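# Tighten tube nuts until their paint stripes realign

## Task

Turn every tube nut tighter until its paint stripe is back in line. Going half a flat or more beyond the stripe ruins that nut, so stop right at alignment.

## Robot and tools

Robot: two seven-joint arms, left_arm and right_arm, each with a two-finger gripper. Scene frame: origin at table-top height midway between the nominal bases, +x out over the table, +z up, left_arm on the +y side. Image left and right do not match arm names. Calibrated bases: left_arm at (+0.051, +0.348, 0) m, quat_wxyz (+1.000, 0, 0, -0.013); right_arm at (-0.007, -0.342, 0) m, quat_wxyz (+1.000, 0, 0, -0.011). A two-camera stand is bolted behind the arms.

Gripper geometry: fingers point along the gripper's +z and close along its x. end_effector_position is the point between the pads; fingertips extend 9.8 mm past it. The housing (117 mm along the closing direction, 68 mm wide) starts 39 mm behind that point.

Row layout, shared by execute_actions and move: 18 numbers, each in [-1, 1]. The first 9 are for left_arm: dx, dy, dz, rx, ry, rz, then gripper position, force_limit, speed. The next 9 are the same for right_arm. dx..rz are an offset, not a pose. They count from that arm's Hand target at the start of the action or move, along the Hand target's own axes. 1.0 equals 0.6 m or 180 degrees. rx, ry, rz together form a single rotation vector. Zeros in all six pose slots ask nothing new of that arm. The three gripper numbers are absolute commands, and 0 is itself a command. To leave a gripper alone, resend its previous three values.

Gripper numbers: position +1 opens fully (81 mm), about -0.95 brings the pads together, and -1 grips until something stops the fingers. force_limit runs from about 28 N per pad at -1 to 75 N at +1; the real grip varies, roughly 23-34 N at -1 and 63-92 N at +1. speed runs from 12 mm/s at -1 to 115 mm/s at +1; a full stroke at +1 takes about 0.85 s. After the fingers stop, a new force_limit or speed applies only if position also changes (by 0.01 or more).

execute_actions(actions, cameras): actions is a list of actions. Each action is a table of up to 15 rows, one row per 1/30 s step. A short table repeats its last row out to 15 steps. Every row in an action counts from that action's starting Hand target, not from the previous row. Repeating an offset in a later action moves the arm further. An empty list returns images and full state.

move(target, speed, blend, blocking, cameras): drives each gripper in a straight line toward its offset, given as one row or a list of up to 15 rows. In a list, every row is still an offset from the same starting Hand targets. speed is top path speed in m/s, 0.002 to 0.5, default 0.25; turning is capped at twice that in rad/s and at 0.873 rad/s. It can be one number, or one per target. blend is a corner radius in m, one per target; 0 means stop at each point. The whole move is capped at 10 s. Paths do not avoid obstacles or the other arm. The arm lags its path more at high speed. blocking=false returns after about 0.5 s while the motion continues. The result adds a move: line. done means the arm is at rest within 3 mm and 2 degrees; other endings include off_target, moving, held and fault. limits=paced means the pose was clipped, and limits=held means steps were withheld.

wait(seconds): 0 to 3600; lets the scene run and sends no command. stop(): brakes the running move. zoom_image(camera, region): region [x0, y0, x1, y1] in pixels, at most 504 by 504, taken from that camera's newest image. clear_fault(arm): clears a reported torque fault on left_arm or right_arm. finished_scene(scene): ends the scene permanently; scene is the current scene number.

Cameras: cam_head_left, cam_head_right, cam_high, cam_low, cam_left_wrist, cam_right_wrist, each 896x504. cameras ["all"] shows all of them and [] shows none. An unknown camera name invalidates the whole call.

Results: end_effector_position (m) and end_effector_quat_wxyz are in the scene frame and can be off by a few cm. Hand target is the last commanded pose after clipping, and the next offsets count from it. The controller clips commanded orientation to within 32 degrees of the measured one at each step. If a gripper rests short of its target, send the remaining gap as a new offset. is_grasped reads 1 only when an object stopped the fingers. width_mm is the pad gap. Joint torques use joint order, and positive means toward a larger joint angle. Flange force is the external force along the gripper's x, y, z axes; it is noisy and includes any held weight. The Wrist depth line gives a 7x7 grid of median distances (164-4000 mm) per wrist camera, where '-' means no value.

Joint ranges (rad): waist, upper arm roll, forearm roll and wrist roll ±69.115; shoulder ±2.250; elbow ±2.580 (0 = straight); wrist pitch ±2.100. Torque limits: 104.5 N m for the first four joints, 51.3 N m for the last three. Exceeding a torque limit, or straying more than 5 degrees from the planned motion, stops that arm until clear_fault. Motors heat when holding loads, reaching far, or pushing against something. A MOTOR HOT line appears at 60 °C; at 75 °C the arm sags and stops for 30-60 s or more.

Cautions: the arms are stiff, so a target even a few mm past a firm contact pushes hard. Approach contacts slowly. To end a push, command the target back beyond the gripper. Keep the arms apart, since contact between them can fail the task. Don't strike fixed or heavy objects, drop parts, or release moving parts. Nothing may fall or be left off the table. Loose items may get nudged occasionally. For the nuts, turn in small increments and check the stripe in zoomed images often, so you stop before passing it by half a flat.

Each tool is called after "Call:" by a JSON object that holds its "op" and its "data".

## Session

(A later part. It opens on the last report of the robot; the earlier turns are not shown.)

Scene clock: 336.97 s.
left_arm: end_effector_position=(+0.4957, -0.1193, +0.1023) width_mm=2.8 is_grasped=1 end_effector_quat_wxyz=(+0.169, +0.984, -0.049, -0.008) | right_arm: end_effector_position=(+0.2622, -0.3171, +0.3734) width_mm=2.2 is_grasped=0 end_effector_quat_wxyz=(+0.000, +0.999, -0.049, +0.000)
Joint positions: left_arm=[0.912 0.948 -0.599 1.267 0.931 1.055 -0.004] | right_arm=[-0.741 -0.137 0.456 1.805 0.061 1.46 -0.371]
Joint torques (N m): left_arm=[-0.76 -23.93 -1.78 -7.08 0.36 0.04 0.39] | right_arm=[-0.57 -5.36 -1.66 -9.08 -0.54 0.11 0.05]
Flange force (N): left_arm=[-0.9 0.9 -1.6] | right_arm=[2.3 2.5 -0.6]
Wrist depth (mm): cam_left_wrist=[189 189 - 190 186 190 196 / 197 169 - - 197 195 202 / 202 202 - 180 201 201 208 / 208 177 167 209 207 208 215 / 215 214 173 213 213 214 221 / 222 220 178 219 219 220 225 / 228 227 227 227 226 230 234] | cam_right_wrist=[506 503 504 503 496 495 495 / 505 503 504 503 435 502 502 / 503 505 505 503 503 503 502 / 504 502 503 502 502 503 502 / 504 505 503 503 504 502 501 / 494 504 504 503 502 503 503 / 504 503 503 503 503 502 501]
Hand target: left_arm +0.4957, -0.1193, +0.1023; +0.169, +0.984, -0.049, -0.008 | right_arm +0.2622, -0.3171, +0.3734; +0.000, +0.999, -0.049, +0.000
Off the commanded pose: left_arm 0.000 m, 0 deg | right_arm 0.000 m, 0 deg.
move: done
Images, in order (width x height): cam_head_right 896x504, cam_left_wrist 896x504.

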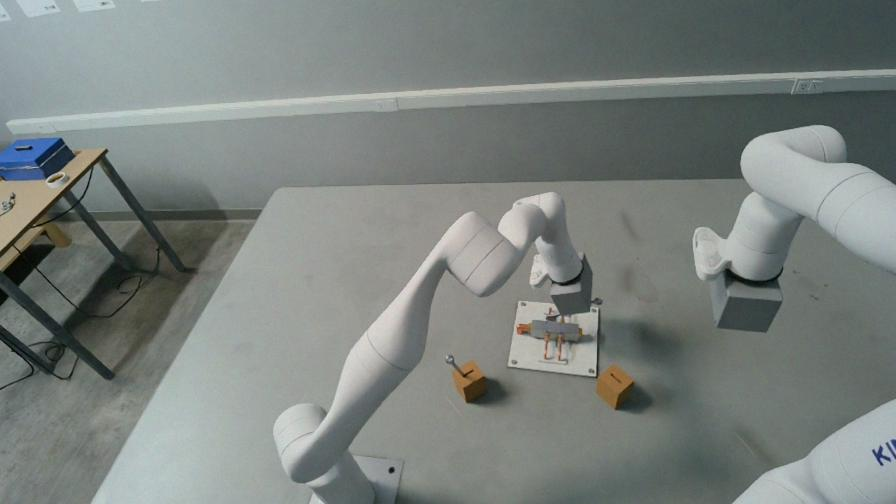

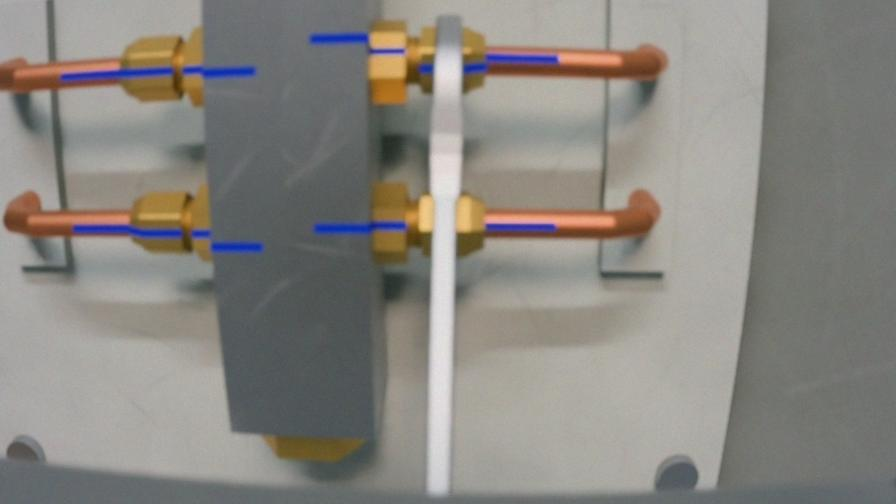

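Call:
{"op": "move", "data": {"target": [0,-0.0042,0.0028,0,0,0,-0.98,1,1,0,0,0,0,0,0,-0.9,0,0], "speed": 0.02}}

Call:
{"op": "move", "data": {"target": [0,-0.0021,0.0014,0,0,0,-0.98,1,1,0,0,0,0,0,0,-0.9,0,0], "speed": 0.02}}

Scene clock: 337.80 s.
left_arm: end_effector_position=(+0.4958, -0.1175, +0.0999) width_mm=2.8 is_grasped=1 end_effector_quat_wxyz=(+0.169, +0.984, -0.049, -0.008) | right_arm: end_effector_position=(+0.2622, -0.3171, +0.3734) width_mm=2.2 is_grasped=0 end_effector_quat_wxyz=(+0.000, +0.999, -0.049, +0.000)
Joint positions: left_arm=[0.909 0.949 -0.598 1.274 0.934 1.05 -0.012] | right_arm=[-0.741 -0.137 0.456 1.805 0.061 1.46 -0.371]
Joint torques (N m): left_arm=[-2.71 -20.29 -2.9 -4.46 -0.98 0.2 0.38] | right_arm=[-0.57 -5.39 -1.71 -9.14 -0.55 0.12 0.06]
Flange force (N): left_arm=[-0.7 6.4 -4.6] | right_arm=[2.3 2.5 -0.4]
Wrist depth (mm): cam_left_wrist=[189 - - 188 188 187 194 / 194 - - 194 195 194 200 / 200 200 - - 199 199 206 / 202 174 167 176 201 206 212 / 213 210 170 211 210 212 218 / 219 218 175 217 217 218 224 / 225 226 184 224 223 223 232] | cam_right_wrist=[504 504 503 503 497 498 495 / 505 502 505 503 435 502 501 / 505 504 502 504 504 502 503 / 506 505 503 504 505 502 502 / 503 505 504 504 503 503 502 / 494 504 504 502 502 502 501 / 503 504 503 505 503 502 502]
Hand target: left_arm +0.4959, -0.1175, +0.0998; +0.169, +0.984, -0.049, -0.008 | right_arm +0.2622, -0.3171, +0.3734; +0.000, +0.999, -0.049, +0.000
Off the commanded pose: left_arm 0.000 m, 0 deg | right_arm 0.000 m, 0 deg.
move: done

Scene clock: 338.30 s.
left_arm: end_effector_position=(+0.4959, -0.1166, +0.0987) width_mm=2.8 is_grasped=1 end_effector_quat_wxyz=(+0.169, +0.984, -0.049, -0.008) | right_arm: end_effector_position=(+0.2622, -0.3171, +0.3734) width_mm=2.2 is_grasped=0 end_effector_quat_wxyz=(+0.000, +0.999, -0.049, +0.000)
Joint positions: left_arm=[0.908 0.95 -0.597 1.277 0.935 1.048 -0.016] | right_arm=[-0.741 -0.137 0.456 1.805 0.061 1.46 -0.371]
Joint torques (N m): left_arm=[-7.33 -11.63 -5.82 1.51 -4.03 -0.23 0.34] | right_arm=[-0.54 -5.39 -1.68 -9.12 -0.53 0.11 0.06]
Flange force (N): left_arm=[0.2 19.8 -13.0] | right_arm=[2.3 2.4 -0.5]
Wrist depth (mm): cam_left_wrist=[189 - - 187 187 187 194 / 194 - - 194 194 193 199 / 199 199 - 197 198 198 206 / 201 174 166 176 200 205 211 / 213 209 169 210 210 212 218 / 219 217 175 217 216 218 225 / 226 226 184 224 223 223 232] | cam_right_wrist=[506 503 503 503 496 496 496 / 505 505 502 504 435 502 502 / 505 503 503 502 502 502 502 / 506 503 504 505 502 503 501 / 503 503 505 503 502 502 501 / 492 504 503 502 502 502 503 / 505 504 504 502 503 502 502]
Hand target: left_arm +0.4959, -0.1166, +0.0986; +0.169, +0.984, -0.049, -0.008 | right_arm +0.2622, -0.3171, +0.3734; +0.000, +0.999, -0.049, +0.000
Off the commanded pose: left_arm 0.000 m, 0 deg | right_arm 0.000 m, 0 deg.
move: done

Call:
{"op": "move", "data": {"target": [0,-0.0162,-0.0298,-0.0667,0,0,-0.98,1,1,0,0,0,0,0,0,-0.9,0,0], "speed": 0.06}}

Call:
{"op": "move", "data": {"target": [0,-0.0168,-0.0295,-0.0667,0,0,-0.98,1,1,0,0,0,0,0,0,-0.9,0,0], "speed": 0.06, "cameras": ["cam_left_wrist"]}}

Call:
{"op": "zoom_image", "data": {"camera": "cam_left_wrist", "region": [340, 0, 620, 220]}}

Scene clock: 340.97 s.
left_arm: end_effector_position=(+0.4974, -0.1015, +0.1122) width_mm=2.8 is_grasped=1 end_effector_quat_wxyz=(+0.271, +0.961, -0.048, -0.014) | right_arm: end_effector_position=(+0.2622, -0.3171, +0.3734) width_mm=2.2 is_grasped=0 end_effector_quat_wxyz=(+0.000, +0.999, -0.049, +0.000)
Joint positions: left_arm=[0.768 0.878 -0.478 1.443 1.127 0.994 -0.304] | right_arm=[-0.741 -0.137 0.456 1.805 0.061 1.46 -0.371]
Joint torques (N m): left_arm=[-21.97 -31.43 -18.3 0.57 -5.63 0.17 0.88] | right_arm=[-0.53 -5.38 -1.67 -9.1 -0.53 0.1 0.05]
Flange force (N): left_arm=[6.3 30.5 43.4] | right_arm=[2.3 2.4 -0.6]
Wrist depth (mm): cam_left_wrist=[185 - - 184 185 183 191 / 195 - - - 196 193 200 / 202 180 - 181 201 203 212 / 218 180 171 180 213 216 222 / 230 226 180 225 225 224 231 / 240 236 188 238 237 237 245 / 263 261 261 260 259 259 262] | cam_right_wrist=[503 503 504 503 495 497 496 / 503 504 503 504 433 503 503 / 506 504 503 503 503 503 501 / 505 503 503 503 502 503 502 / 503 503 504 504 503 503 502 / 492 504 503 502 504 503 501 / 505 505 505 504 503 503 504]
Hand target: left_arm +0.4975, -0.1015, +0.1122; +0.271, +0.961, -0.048, -0.014 | right_arm +0.2622, -0.3171, +0.3734; +0.000, +0.999, -0.049, +0.000
Off the commanded pose: left_arm 0.000 m, 0 deg | right_arm 0.000 m, 0 deg.
move: done

Scene clock: 343.03 s.
left_arm: end_effector_position=(+0.4993, -0.0838, +0.1221) width_mm=2.8 is_grasped=1 end_effector_quat_wxyz=(+0.370, +0.928, -0.047, -0.018) | right_arm: end_effector_position=(+0.2622, -0.3171, +0.3734) width_mm=2.2 is_grasped=0 end_effector_quat_wxyz=(+0.000, +0.999, -0.049, +0.000)
Joint positions: left_arm=[0.606 0.86 -0.369 1.568 1.324 1.035 -0.601] | right_arm=[-0.741 -0.137 0.456 1.805 0.061 1.46 -0.371]
Joint torques (N m): left_arm=[-27.9 -32.66 -21.34 -0.65 -4.16 -1.45 0.88] | right_arm=[-0.58 -5.37 -1.69 -9.12 -0.56 0.12 0.07]
Flange force (N): left_arm=[4.3 25.9 58.4] | right_arm=[2.3 2.5 -0.5]
Wrist depth (mm): cam_left_wrist=[185 - - 183 185 181 191 / 200 - - - 201 197 204 / 188 184 169 183 202 215 219 / 232 232 180 230 229 232 236 / 252 246 192 250 249 248 256 / 281 286 284 283 276 281 280 / 301 309 314 307 311 304 310] | cam_right_wrist=[504 503 503 503 497 495 496 / 505 502 505 503 435 502 502 / 505 503 505 502 503 502 500 / 503 504 503 504 505 502 502 / 502 504 505 504 502 503 501 / 493 505 505 503 503 503 502 / 505 505 504 503 502 503 502]
Hand target: left_arm +0.4992, -0.0838, +0.1220; +0.370, +0.928, -0.047, -0.018 | right_arm +0.2622, -0.3171, +0.3734; +0.000, +0.999, -0.049, +0.000
Off the commanded pose: left_arm 0.000 m, 0 deg | right_arm 0.000 m, 0 deg.
move: done

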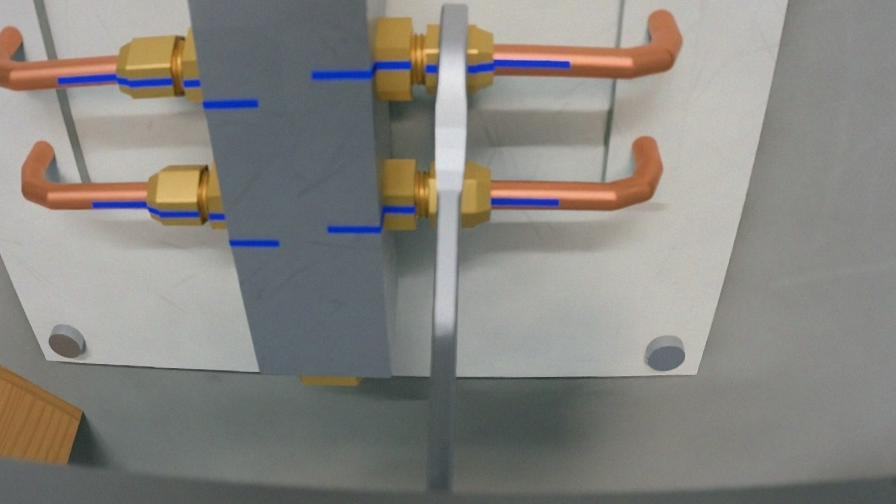

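Scaled by 1.800 from the camera's image (finer frame: 1280x720).

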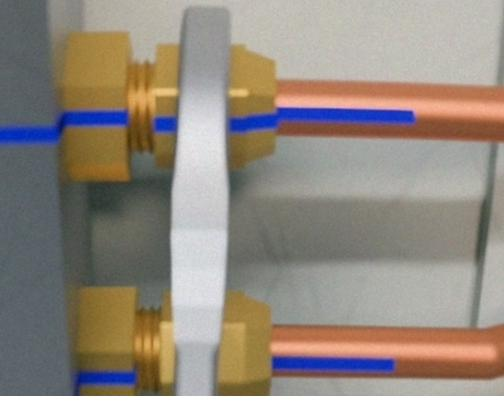

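Call:
{"op": "move", "data": {"target": [0,-0.0168,-0.0295,-0.0667,0,0,-0.98,1,1,0,0,0,0,0,0,-0.9,0,0], "speed": 0.06, "cameras": ["cam_left_wrist"]}}

Call:
{"op": "zoom_image", "data": {"camera": "cam_left_wrist", "region": [340, 0, 620, 220]}}

Scene clock: 347.80 s.
left_arm: end_effector_position=(+0.5012, -0.0643, +0.1279) width_mm=2.8 is_grasped=1 end_effector_quat_wxyz=(+0.465, +0.884, -0.044, -0.023) | right_arm: end_effector_position=(+0.2622, -0.3171, +0.3734) width_mm=2.2 is_grasped=0 end_effector_quat_wxyz=(+0.000, +0.999, -0.049, +0.000)
Joint positions: left_arm=[0.45 0.899 -0.284 1.648 1.477 1.16 -0.856] | right_arm=[-0.741 -0.137 0.456 1.805 0.061 1.46 -0.371]
Joint torques (N m): left_arm=[-37.99 -30.18 -27.46 0.88 -3.84 -2.64 0.97] | right_arm=[-0.58 -5.39 -1.69 -9.12 -0.54 0.12 0.06]
Flange force (N): left_arm=[3.7 26.5 78.0] | right_arm=[2.3 2.5 -0.4]
Wrist depth (mm): cam_left_wrist=[185 - - 183 186 185 192 / 208 - - - 208 203 212 / 225 186 171 188 233 232 235 / 261 260 188 257 256 257 263 / 294 310 214 306 294 302 299 / 285 349 347 343 341 352 348 / 273 416 394 407 388 420 417] | cam_right_wrist=[505 503 505 503 495 495 496 / 505 504 505 503 434 503 503 / 505 504 505 503 503 502 501 / 505 505 503 503 503 502 502 / 503 504 504 502 502 502 503 / 494 506 503 503 503 503 500 / 504 503 503 503 504 503 501]
Hand target: left_arm +0.5012, -0.0644, +0.1280; +0.465, +0.884, -0.044, -0.023 | right_arm +0.2622, -0.3171, +0.3734; +0.000, +0.999, -0.049, +0.000
Off the commanded pose: left_arm 0.000 m, 0 deg | right_arm 0.000 m, 0 deg.
move: done

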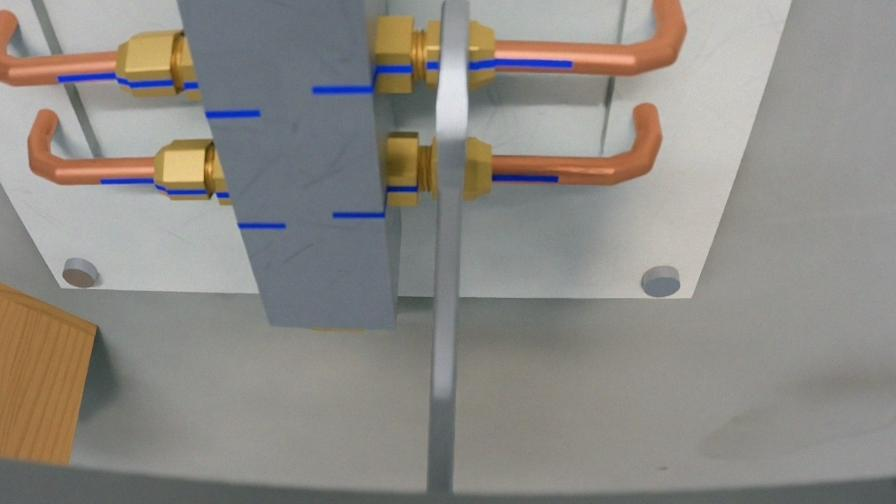

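Scaled by 1.800 from the camera's image (finer frame: 1280x720).

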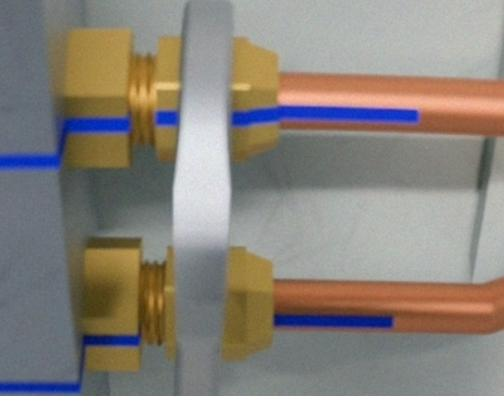

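Call:
{"op": "zoom_image", "data": {"camera": "cam_left_wrist", "region": [360, 5, 520, 105]}}

Call:
{"op": "zoom_image", "data": {"camera": "cam_left_wrist", "region": [90, 20, 230, 110]}}

Scaled by 3.150 from the camera's image (finer frame: 1280x720).

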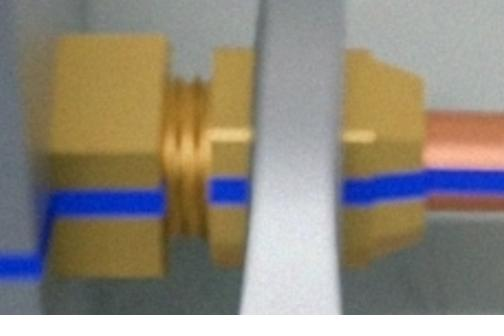

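Scaled by 3.600 from the camera's image (finer frame: 1280x720).

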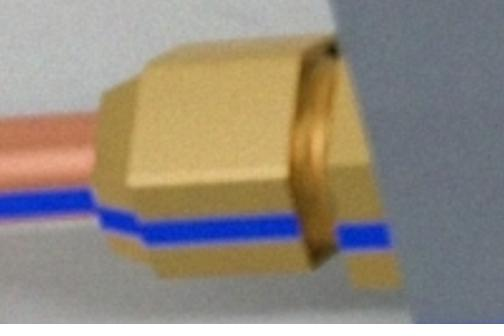

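Call:
{"op": "move", "data": {"target": [0,0.0043,0.0104,0.0222,0,0,-0.98,1,1,0,0,0,0,0,0,-0.9,0,0], "speed": 0.04, "cameras": ["cam_left_wrist"]}}

Call:
{"op": "zoom_image", "data": {"camera": "cam_left_wrist", "region": [360, 5, 520, 105]}}

Scene clock: 352.20 s.
left_arm: end_effector_position=(+0.5005, -0.0709, +0.1265) width_mm=2.8 is_grasped=1 end_effector_quat_wxyz=(+0.434, +0.900, -0.045, -0.022) | right_arm: end_effector_position=(+0.2622, -0.3171, +0.3734) width_mm=2.2 is_grasped=0 end_effector_quat_wxyz=(+0.000, +0.999, -0.049, +0.000)
Joint positions: left_arm=[0.5 0.88 -0.31 1.626 1.433 1.112 -0.778] | right_arm=[-0.741 -0.137 0.456 1.805 0.061 1.46 -0.371]
Joint torques (N m): left_arm=[-5.71 -14.81 -4.75 -2.64 -1.63 -2.37 0.11] | right_arm=[-0.57 -5.39 -1.66 -9.14 -0.53 0.14 0.04]
Flange force (N): left_arm=[-2.5 15.6 -0.8] | right_arm=[2.3 2.5 -0.3]
Wrist depth (mm): cam_left_wrist=[185 - - 184 184 186 193 / 205 - - - 205 206 209 / 192 188 175 - 217 227 229 / 250 243 189 247 246 249 253 / 286 271 207 288 268 284 284 / 290 330 319 317 316 323 322 / 357 383 366 364 362 373 372] | cam_right_wrist=[503 502 503 503 496 495 495 / 505 503 502 502 434 499 503 / 506 504 502 502 503 504 502 / 506 504 504 504 503 502 502 / 503 505 504 503 502 502 503 / 492 503 505 504 502 502 502 / 504 504 503 503 503 504 502]
Hand target: left_arm +0.5005, -0.0709, +0.1265; +0.434, +0.900, -0.045, -0.022 | right_arm +0.2622, -0.3171, +0.3734; +0.000, +0.999, -0.049, +0.000
Off the commanded pose: left_arm 0.000 m, 0 deg | right_arm 0.000 m, 0 deg.
move: done

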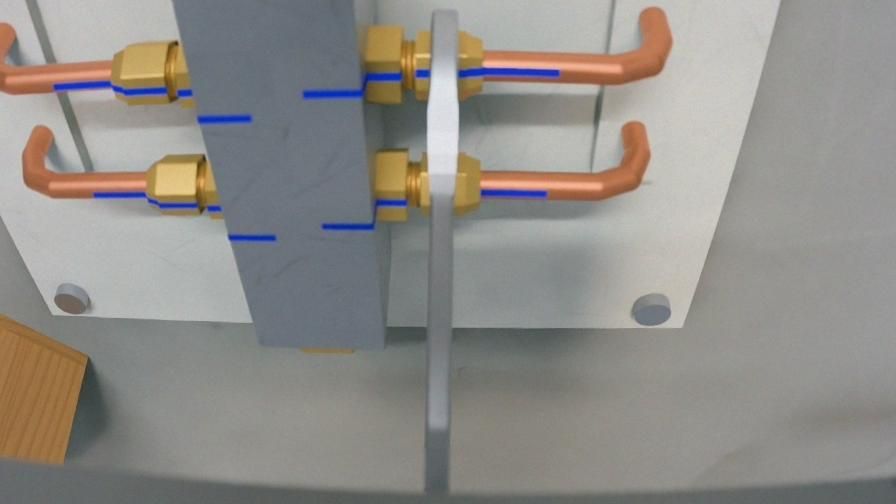

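Scaled by 3.150 from the camera's image (finer frame: 1280x720).

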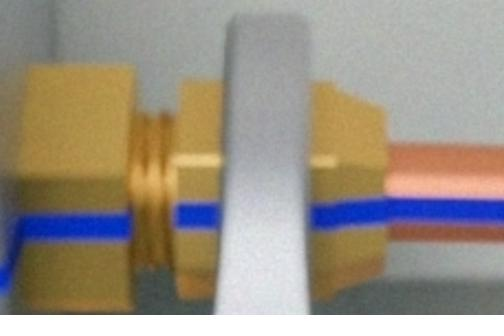

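Call:
{"op": "zoom_image", "data": {"camera": "cam_left_wrist", "region": [90, 20, 230, 110]}}

Call:
{"op": "zoom_image", "data": {"camera": "cam_left_wrist", "region": [120, 130, 260, 230]}}

Call:
{"op": "zoom_image", "data": {"camera": "cam_left_wrist", "region": [400, 10, 500, 110]}}

Scaled by 3.600 from the camera's image (finer frame: 1280x720).

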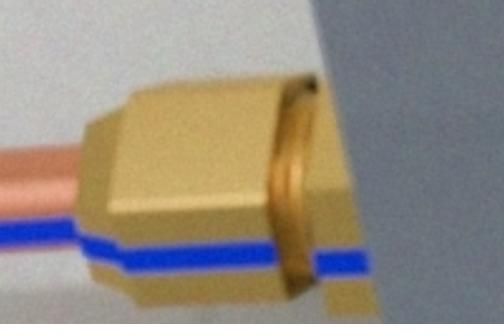

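Scaled by 3.600 from the camera's image (finer frame: 1280x720).

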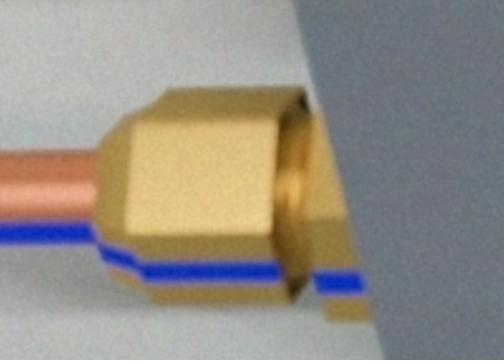

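Scaled by 5.040 from the camera's image (finer frame: 1280x720).

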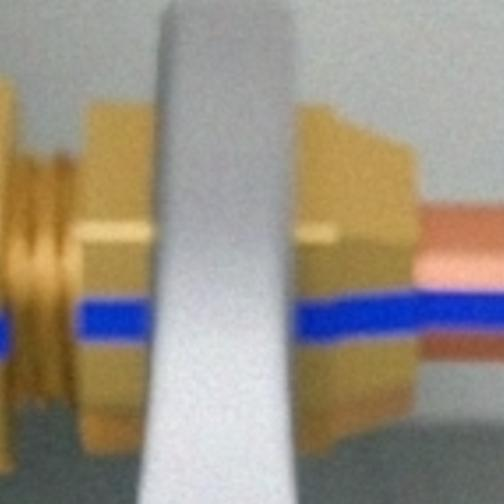

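Call:
{"op": "move", "data": {"target": [0,0.0032,0.0078,0.0110,0,0,-0.98,1,1,0,0,0,0,0,0,-0.9,0,0], "speed": 0.03, "cameras": ["cam_left_wrist"]}}

Call:
{"op": "zoom_image", "data": {"camera": "cam_left_wrist", "region": [400, 10, 500, 110]}}

Scene clock: 355.23 s.
left_arm: end_effector_position=(+0.5001, -0.0757, +0.1252) width_mm=2.8 is_grasped=1 end_effector_quat_wxyz=(+0.418, +0.907, -0.045, -0.021) | right_arm: end_effector_position=(+0.2622, -0.3171, +0.3734) width_mm=2.2 is_grasped=0 end_effector_quat_wxyz=(+0.000, +0.999, -0.049, +0.000)
Joint positions: left_arm=[0.528 0.874 -0.323 1.612 1.41 1.088 -0.735] | right_arm=[-0.741 -0.137 0.456 1.805 0.061 1.46 -0.371]
Joint torques (N m): left_arm=[6.52 -6.6 4.24 -5.67 0.35 -3.15 -0.37] | right_arm=[-0.59 -5.36 -1.64 -9.08 -0.55 0.1 0.07]
Flange force (N): left_arm=[-10.5 10.6 -37.3] | right_arm=[2.2 2.4 -0.6]
Wrist depth (mm): cam_left_wrist=[185 - - 183 186 183 192 / 206 - - - 203 206 208 / 211 186 174 - 215 224 227 / 245 238 187 243 242 244 249 / 283 265 203 269 261 271 276 / 293 317 316 305 304 312 311 / 339 362 348 347 346 355 353] | cam_right_wrist=[504 504 502 502 497 496 496 / 505 505 504 504 435 501 501 / 505 504 503 502 503 503 502 / 504 502 505 503 502 500 503 / 503 505 503 504 502 503 501 / 493 505 503 503 504 503 502 / 504 506 504 503 502 502 501]
Hand target: left_arm +0.5000, -0.0758, +0.1251; +0.418, +0.907, -0.046, -0.021 | right_arm +0.2622, -0.3171, +0.3734; +0.000, +0.999, -0.049, +0.000
Off the commanded pose: left_arm 0.000 m, 0 deg | right_arm 0.000 m, 0 deg.
move: done

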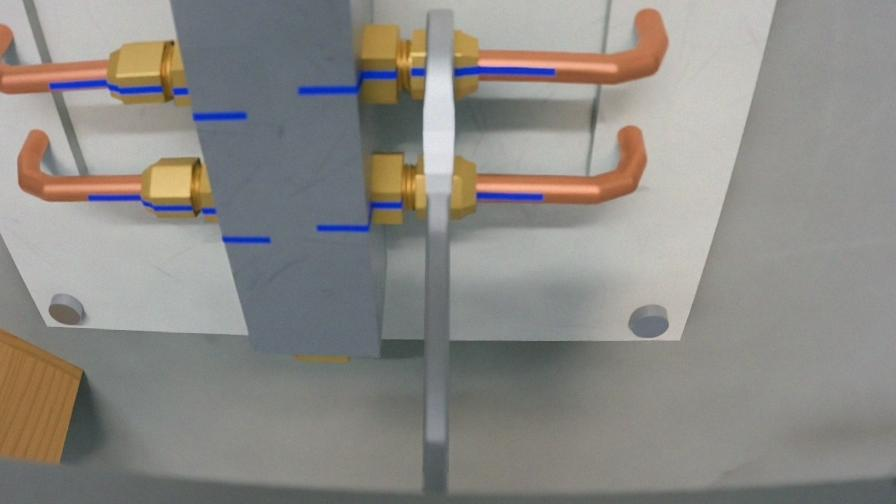

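Scaled by 5.040 from the camera's image (finer frame: 1280x720).

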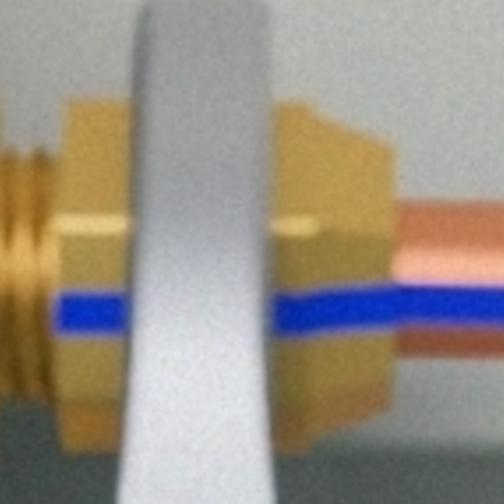

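Call:
{"op": "move", "data": {"target": [0,-0.0015,-0.0034,-0.0072,0,0,-0.98,1,1,0,0,0,0,0,0,-0.9,0,0], "speed": 0.03, "cameras": ["cam_left_wrist"]}}

Scene clock: 356.23 s.
left_arm: end_effector_position=(+0.5002, -0.0737, +0.1258) width_mm=2.8 is_grasped=1 end_effector_quat_wxyz=(+0.429, +0.902, -0.045, -0.021) | right_arm: end_effector_position=(+0.2622, -0.3171, +0.3734) width_mm=2.2 is_grasped=0 end_effector_quat_wxyz=(+0.000, +0.999, -0.049, +0.000)
Joint positions: left_arm=[0.511 0.879 -0.313 1.62 1.426 1.102 -0.763] | right_arm=[-0.741 -0.137 0.456 1.805 0.061 1.46 -0.371]
Joint torques (N m): left_arm=[-3.68 -14.05 -2.82 -3.67 -0.79 -2.1 -0.03] | right_arm=[-0.58 -5.37 -1.69 -9.12 -0.55 0.12 0.06]
Flange force (N): left_arm=[-4.5 14.4 -7.1] | right_arm=[2.3 2.5 -0.5]
Wrist depth (mm): cam_left_wrist=[188 - - 183 184 185 192 / 207 - - - 204 205 209 / 190 186 174 - 216 225 228 / 247 241 188 245 244 246 251 / 288 268 205 284 264 281 281 / 290 323 323 311 319 319 317 / 350 375 359 356 356 364 364] | cam_right_wrist=[506 504 503 503 496 496 495 / 504 505 504 502 434 503 502 / 504 504 506 503 502 503 502 / 505 503 503 503 502 502 502 / 503 504 505 503 504 502 501 / 493 504 504 502 502 503 503 / 502 504 504 503 503 503 503]
Hand target: left_arm +0.5003, -0.0737, +0.1258; +0.429, +0.902, -0.045, -0.021 | right_arm +0.2622, -0.3171, +0.3734; +0.000, +0.999, -0.049, +0.000
Off the commanded pose: left_arm 0.000 m, 0 deg | right_arm 0.000 m, 0 deg.
move: done

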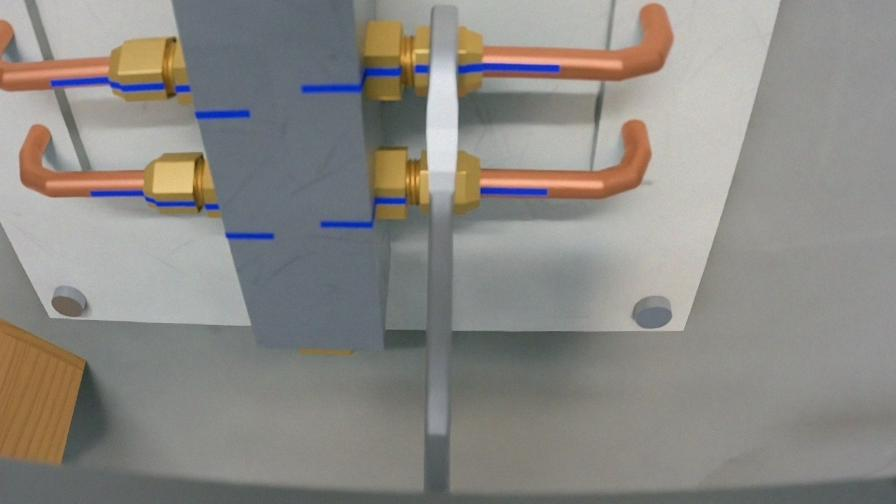

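Call:
{"op": "move", "data": {"target": [0,0.0055,-0.0037,0,0,0,-0.98,1,1,0,0,0,0,0,0,-0.9,0,0], "speed": 0.03, "cameras": []}}

Scene clock: 357.13 s.
left_arm: end_effector_position=(+0.5002, -0.0740, +0.1297) width_mm=2.8 is_grasped=1 end_effector_quat_wxyz=(+0.429, +0.902, -0.045, -0.021) | right_arm: end_effector_position=(+0.2622, -0.3171, +0.3734) width_mm=2.2 is_grasped=0 end_effector_quat_wxyz=(+0.000, +0.999, -0.049, +0.000)
Joint positions: left_arm=[0.513 0.871 -0.315 1.619 1.421 1.103 -0.753] | right_arm=[-0.741 -0.137 0.456 1.805 0.061 1.46 -0.371]
Joint torques (N m): left_arm=[-2.24 -22.67 -0.11 -5.92 0.9 1.27 0.4] | right_arm=[-0.56 -5.39 -1.71 -9.1 -0.54 0.1 0.06]
Flange force (N): left_arm=[-1.2 1.7 2.7] | right_arm=[2.4 2.5 -0.6]
Wrist depth (mm): cam_left_wrist=[188 - - 186 183 189 196 / 207 208 - - 207 208 212 / 223 189 174 191 195 230 232 / 252 245 193 249 248 251 256 / 285 292 210 289 269 286 285 / 290 331 320 317 316 322 321 / 355 380 365 362 361 372 370] | cam_right_wrist=[505 505 502 502 496 495 496 / 503 503 502 504 434 502 502 / 505 503 504 503 503 503 500 / 505 503 505 503 503 502 502 / 503 504 503 503 503 502 503 / 493 504 505 503 503 503 502 / 503 503 503 503 503 503 503]
Hand target: left_arm +0.5002, -0.0740, +0.1297; +0.429, +0.902, -0.045, -0.021 | right_arm +0.2622, -0.3171, +0.3734; +0.000, +0.999, -0.049, +0.000
Off the commanded pose: left_arm 0.000 m, 0 deg | right_arm 0.000 m, 0 deg.
move: done

Call:
{"op": "move", "data": {"target": [0,0.069,-0.047,0,0,0,-0.98,1,1,0,0,0,0,0,0,-0.9,0,0], "speed": 0.08, "cameras": ["cam_left_wrist"]}}

Call:
{"op": "zoom_image", "data": {"camera": "cam_left_wrist", "region": [340, 0, 620, 220]}}

Scene clock: 358.37 s.
left_arm: end_effector_position=(+0.4998, -0.0783, +0.1796) width_mm=2.8 is_grasped=1 end_effector_quat_wxyz=(+0.429, +0.902, -0.045, -0.021) | right_arm: end_effector_position=(+0.2622, -0.3171, +0.3734) width_mm=2.2 is_grasped=0 end_effector_quat_wxyz=(+0.000, +0.999, -0.049, +0.000)
Joint positions: left_arm=[0.534 0.786 -0.337 1.593 1.355 1.131 -0.632] | right_arm=[-0.741 -0.137 0.456 1.805 0.061 1.46 -0.371]
Joint torques (N m): left_arm=[-0.23 -22 1.48 -7.04 1.63 1.73 0.47] | right_arm=[-0.59 -5.38 -1.67 -9.14 -0.56 0.11 0.05]
Flange force (N): left_arm=[-1.4 -0.3 -0.8] | right_arm=[2.3 2.5 -0.4]
Wrist depth (mm): cam_left_wrist=[250 221 206 222 256 254 253 / 277 276 228 280 274 274 279 / 305 302 250 300 293 299 305 / 314 344 343 340 339 337 336 / 299 372 371 369 368 367 374 / 305 421 407 416 413 413 422 / 505 484 478 463 474 472 485] | cam_right_wrist=[506 503 504 500 497 497 496 / 504 504 504 504 435 503 501 / 503 504 504 504 505 502 502 / 503 504 504 503 503 502 502 / 504 503 504 506 501 503 502 / 494 506 503 503 504 502 503 / 503 505 504 504 503 502 503]
Hand target: left_arm +0.4998, -0.0783, +0.1796; +0.429, +0.902, -0.045, -0.021 | right_arm +0.2622, -0.3171, +0.3734; +0.000, +0.999, -0.049, +0.000
Off the commanded pose: left_arm 0.000 m, 0 deg | right_arm 0.000 m, 0 deg.
move: done

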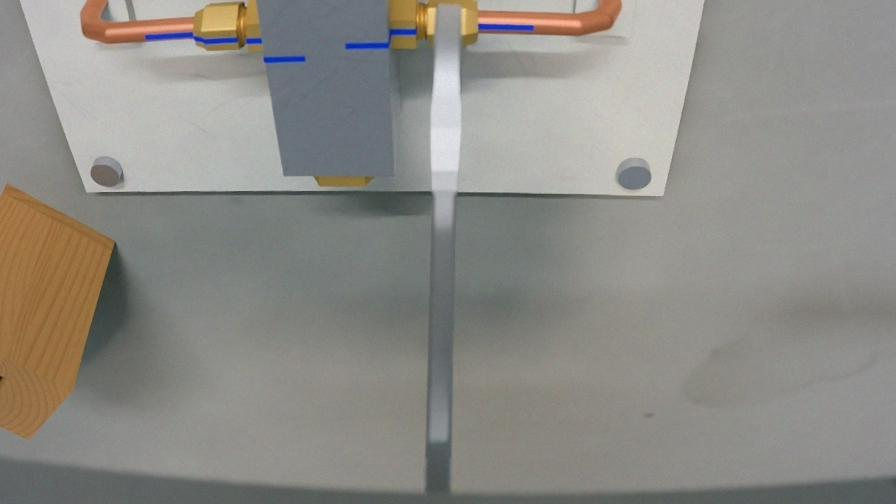

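Scaled by 1.800 from the camera's image (finer frame: 1280x720).

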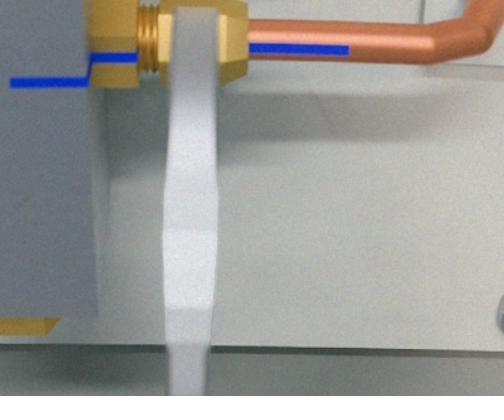

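Call:
{"op": "move", "data": {"target": [-0.06,-0.020,-0.156,0,0,0,-0.98,1,1,0,0,0,0,0,0,-0.9,0,0], "speed": 0.15, "cameras": ["cam_left_wrist"]}}

Call:
{"op": "zoom_image", "data": {"camera": "cam_left_wrist", "region": [380, 0, 620, 200]}}

Scene clock: 359.73 s.
left_arm: end_effector_position=(+0.4719, +0.0050, +0.2294) width_mm=2.8 is_grasped=1 end_effector_quat_wxyz=(+0.429, +0.902, -0.045, -0.021) | right_arm: end_effector_position=(+0.2622, -0.3171, +0.3734) width_mm=2.2 is_grasped=0 end_effector_quat_wxyz=(+0.000, +0.999, -0.049, +0.000)
Joint positions: left_arm=[0.445 0.618 -0.399 1.749 1.249 1.239 -0.687] | right_arm=[-0.741 -0.137 0.456 1.805 0.061 1.46 -0.371]
Joint torques (N m): left_arm=[-0.14 -19.07 1.32 -6.78 1.65 1.88 0.41] | right_arm=[-0.55 -5.37 -1.69 -9.12 -0.57 0.12 0.06]
Flange force (N): left_arm=[-1.3 -0.4 -0.7] | right_arm=[2.2 2.5 -0.4]
Wrist depth (mm): cam_left_wrist=[319 316 304 274 302 307 313 / 348 346 330 297 328 333 340 / 379 377 376 318 364 372 379 / 422 405 414 412 411 409 419 / 467 383 460 448 454 454 455 / 525 384 518 518 514 511 509 / 626 602 575 591 585 587 602] | cam_right_wrist=[505 503 504 502 496 495 496 / 504 502 505 503 435 500 503 / 505 504 504 503 503 502 501 / 505 504 502 503 502 502 502 / 505 503 504 502 503 501 502 / 492 505 504 504 502 502 502 / 505 504 503 502 505 503 502]
Hand target: left_arm +0.4720, +0.0051, +0.2295; +0.429, +0.902, -0.045, -0.021 | right_arm +0.2622, -0.3171, +0.3734; +0.000, +0.999, -0.049, +0.000
Off the commanded pose: left_arm 0.000 m, 0 deg | right_arm 0.000 m, 0 deg.
move: done

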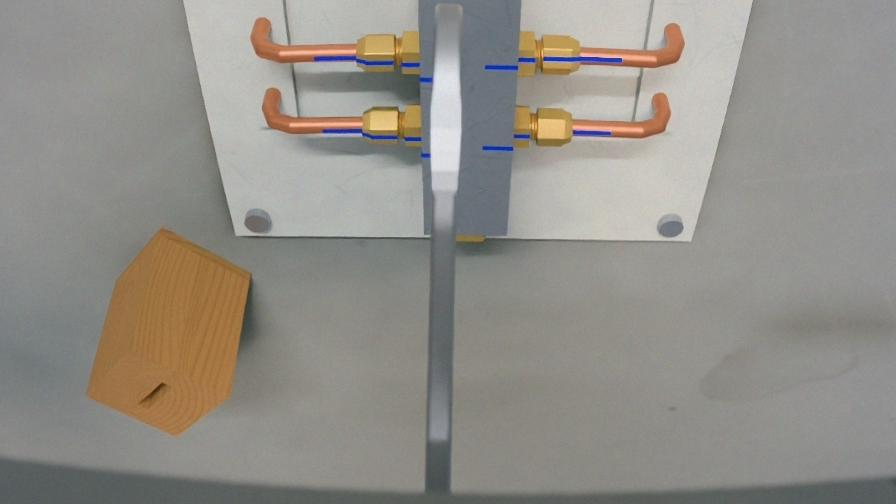

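Scaled by 2.100 from the camera's image (finer frame: 1280x720).

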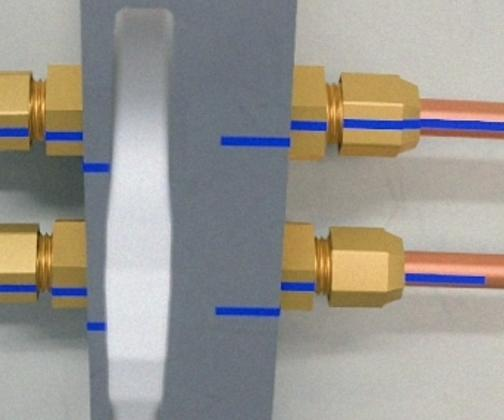

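Call:
{"op": "zoom_image", "data": {"camera": "cam_left_wrist", "region": [510, 10, 630, 90]}}

Call:
{"op": "zoom_image", "data": {"camera": "cam_left_wrist", "region": [510, 90, 630, 170]}}

Call:
{"op": "zoom_image", "data": {"camera": "cam_left_wrist", "region": [310, 10, 430, 90]}}

Call:
{"op": "zoom_image", "data": {"camera": "cam_left_wrist", "region": [310, 90, 430, 170]}}

Scaled by 4.200 from the camera's image (finer frame: 1280x720).

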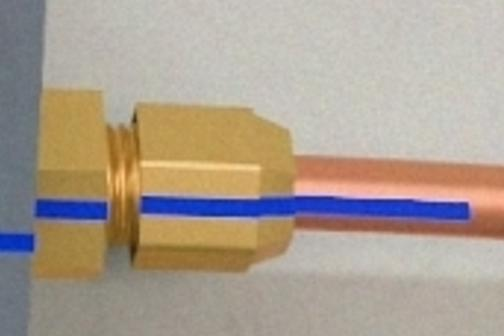

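Scaled by 4.200 from the camera's image (finer frame: 1280x720).

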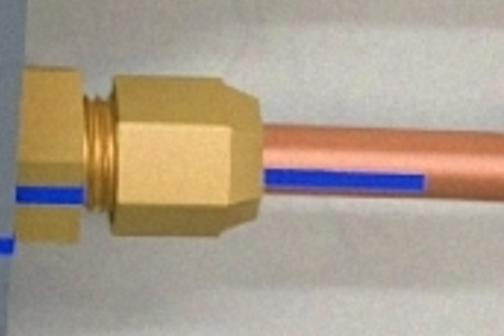

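Scaled by 4.200 from the camera's image (finer frame: 1280x720).

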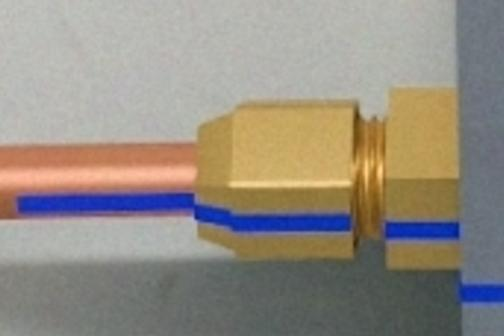

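Scaled by 4.200 from the camera's image (finer frame: 1280x720).

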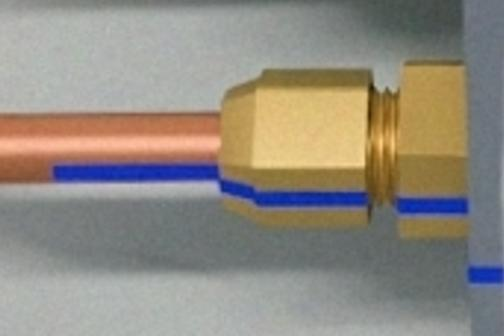

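Call:
{"op": "zoom_image", "data": {"camera": "cam_left_wrist", "region": [510, 25, 590, 85]}}

Call:
{"op": "zoom_image", "data": {"camera": "cam_left_wrist", "region": [350, 25, 430, 85]}}

Scaled by 6.300 from the camera's image (finer frame: 1280x720).

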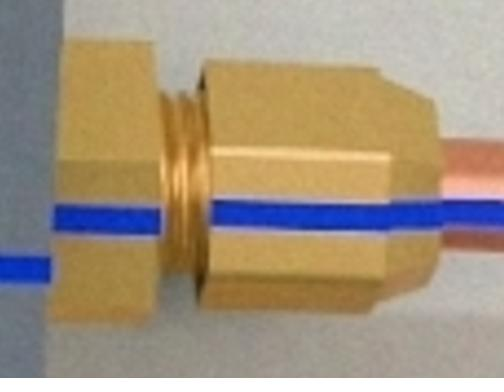

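Scaled by 6.300 from the camera's image (finer frame: 1280x720).

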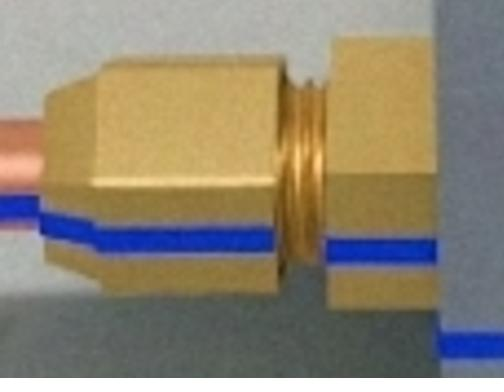

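Call:
{"op": "zoom_image", "data": {"camera": "cam_left_wrist", "region": [400, 0, 500, 60]}}

Call:
{"op": "zoom_image", "data": {"camera": "cam_left_wrist", "region": [400, 160, 500, 220]}}

Scaled by 5.040 from the camera's image (finer frame: 1280x720).

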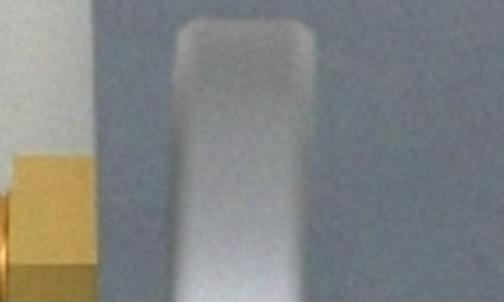

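Scaled by 5.040 from the camera's image (finer frame: 1280x720).

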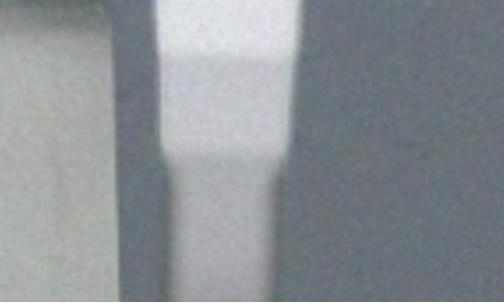

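Call:
{"op": "move", "data": {"target": [0.06,0.1248,0.3587,0.2656,0,0,-0.98,1,1,0,0,0,0,0,0,-0.9,0,0], "speed": 0.2, "cameras": ["cam_left_wrist","cam_head_right","cam_high"]}}

Scene clock: 367.90 s.
left_arm: end_effector_position=(+0.4864, -0.2116, +0.1516) width_mm=2.8 is_grasped=1 end_effector_quat_wxyz=(+0.026, +0.998, -0.050, -0.001) | right_arm: end_effector_position=(+0.2622, -0.3171, +0.3734) width_mm=2.2 is_grasped=0 end_effector_quat_wxyz=(+0.000, +0.999, -0.049, +0.000)
Joint positions: left_arm=[0.953 1.176 -0.622 0.458 0.61 1.553 0.618] | right_arm=[-0.741 -0.137 0.456 1.805 0.061 1.46 -0.371]
Joint torques (N m): left_arm=[-0.25 -28.52 -0.05 -7.97 -0.14 0.01 0.39] | right_arm=[-0.57 -5.34 -1.67 -9.15 -0.53 0.11 0.08]
Flange force (N): left_arm=no reading | right_arm=[2.0 2.4 -0.4]
Wrist depth (mm): cam_left_wrist=[267 267 229 266 267 272 271 / 268 267 234 267 267 273 273 / 268 269 267 268 268 273 273 / 275 269 268 268 268 274 275 / 276 276 276 275 276 275 275 / 277 277 276 276 276 276 275 / 278 277 277 277 277 277 277] | cam_right_wrist=[505 504 504 502 496 496 496 / 504 504 503 502 435 502 501 / 504 504 502 503 502 503 502 / 507 504 502 502 502 503 500 / 503 504 504 502 504 503 502 / 493 504 503 504 502 502 502 / 504 505 505 503 504 502 501]
Hand target: left_arm +0.4864, -0.2116, +0.1516; +0.026, +0.998, -0.050, -0.001 | right_arm +0.2622, -0.3171, +0.3734; +0.000, +0.999, -0.049, +0.000
Off the commanded pose: left_arm 0.000 m, 0 deg | right_arm 0.000 m, 0 deg.
move: done
Images, in order (width x height): cam_head_right 896x504, cam_high 896x504, cam_left_wrist 896x504.

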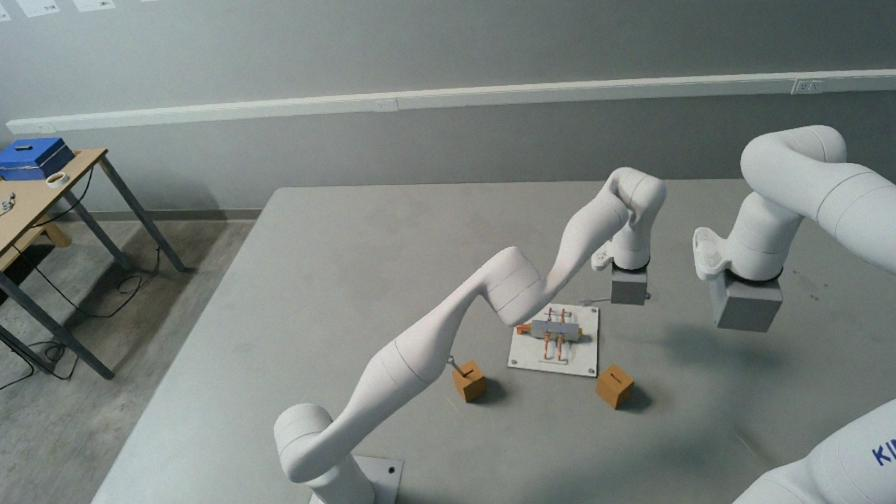

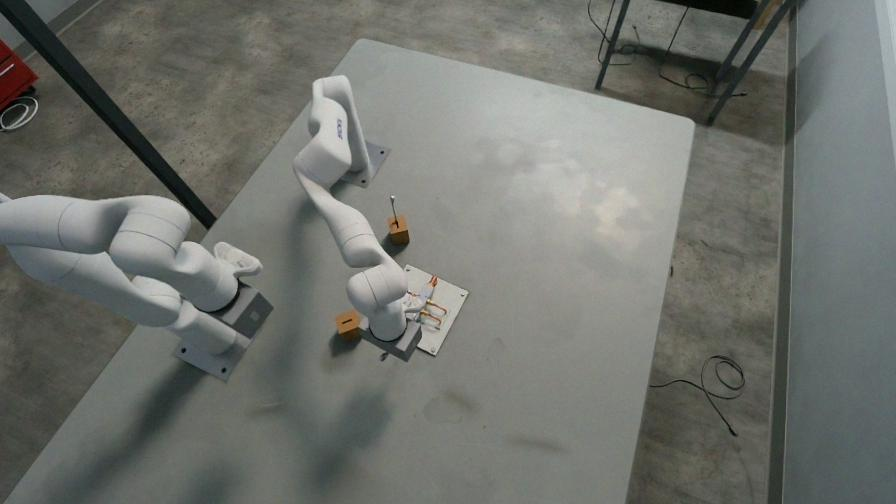

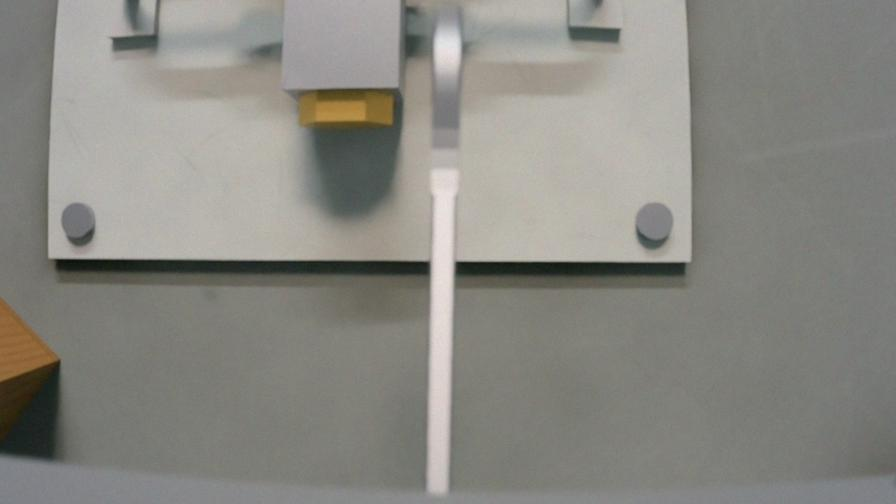

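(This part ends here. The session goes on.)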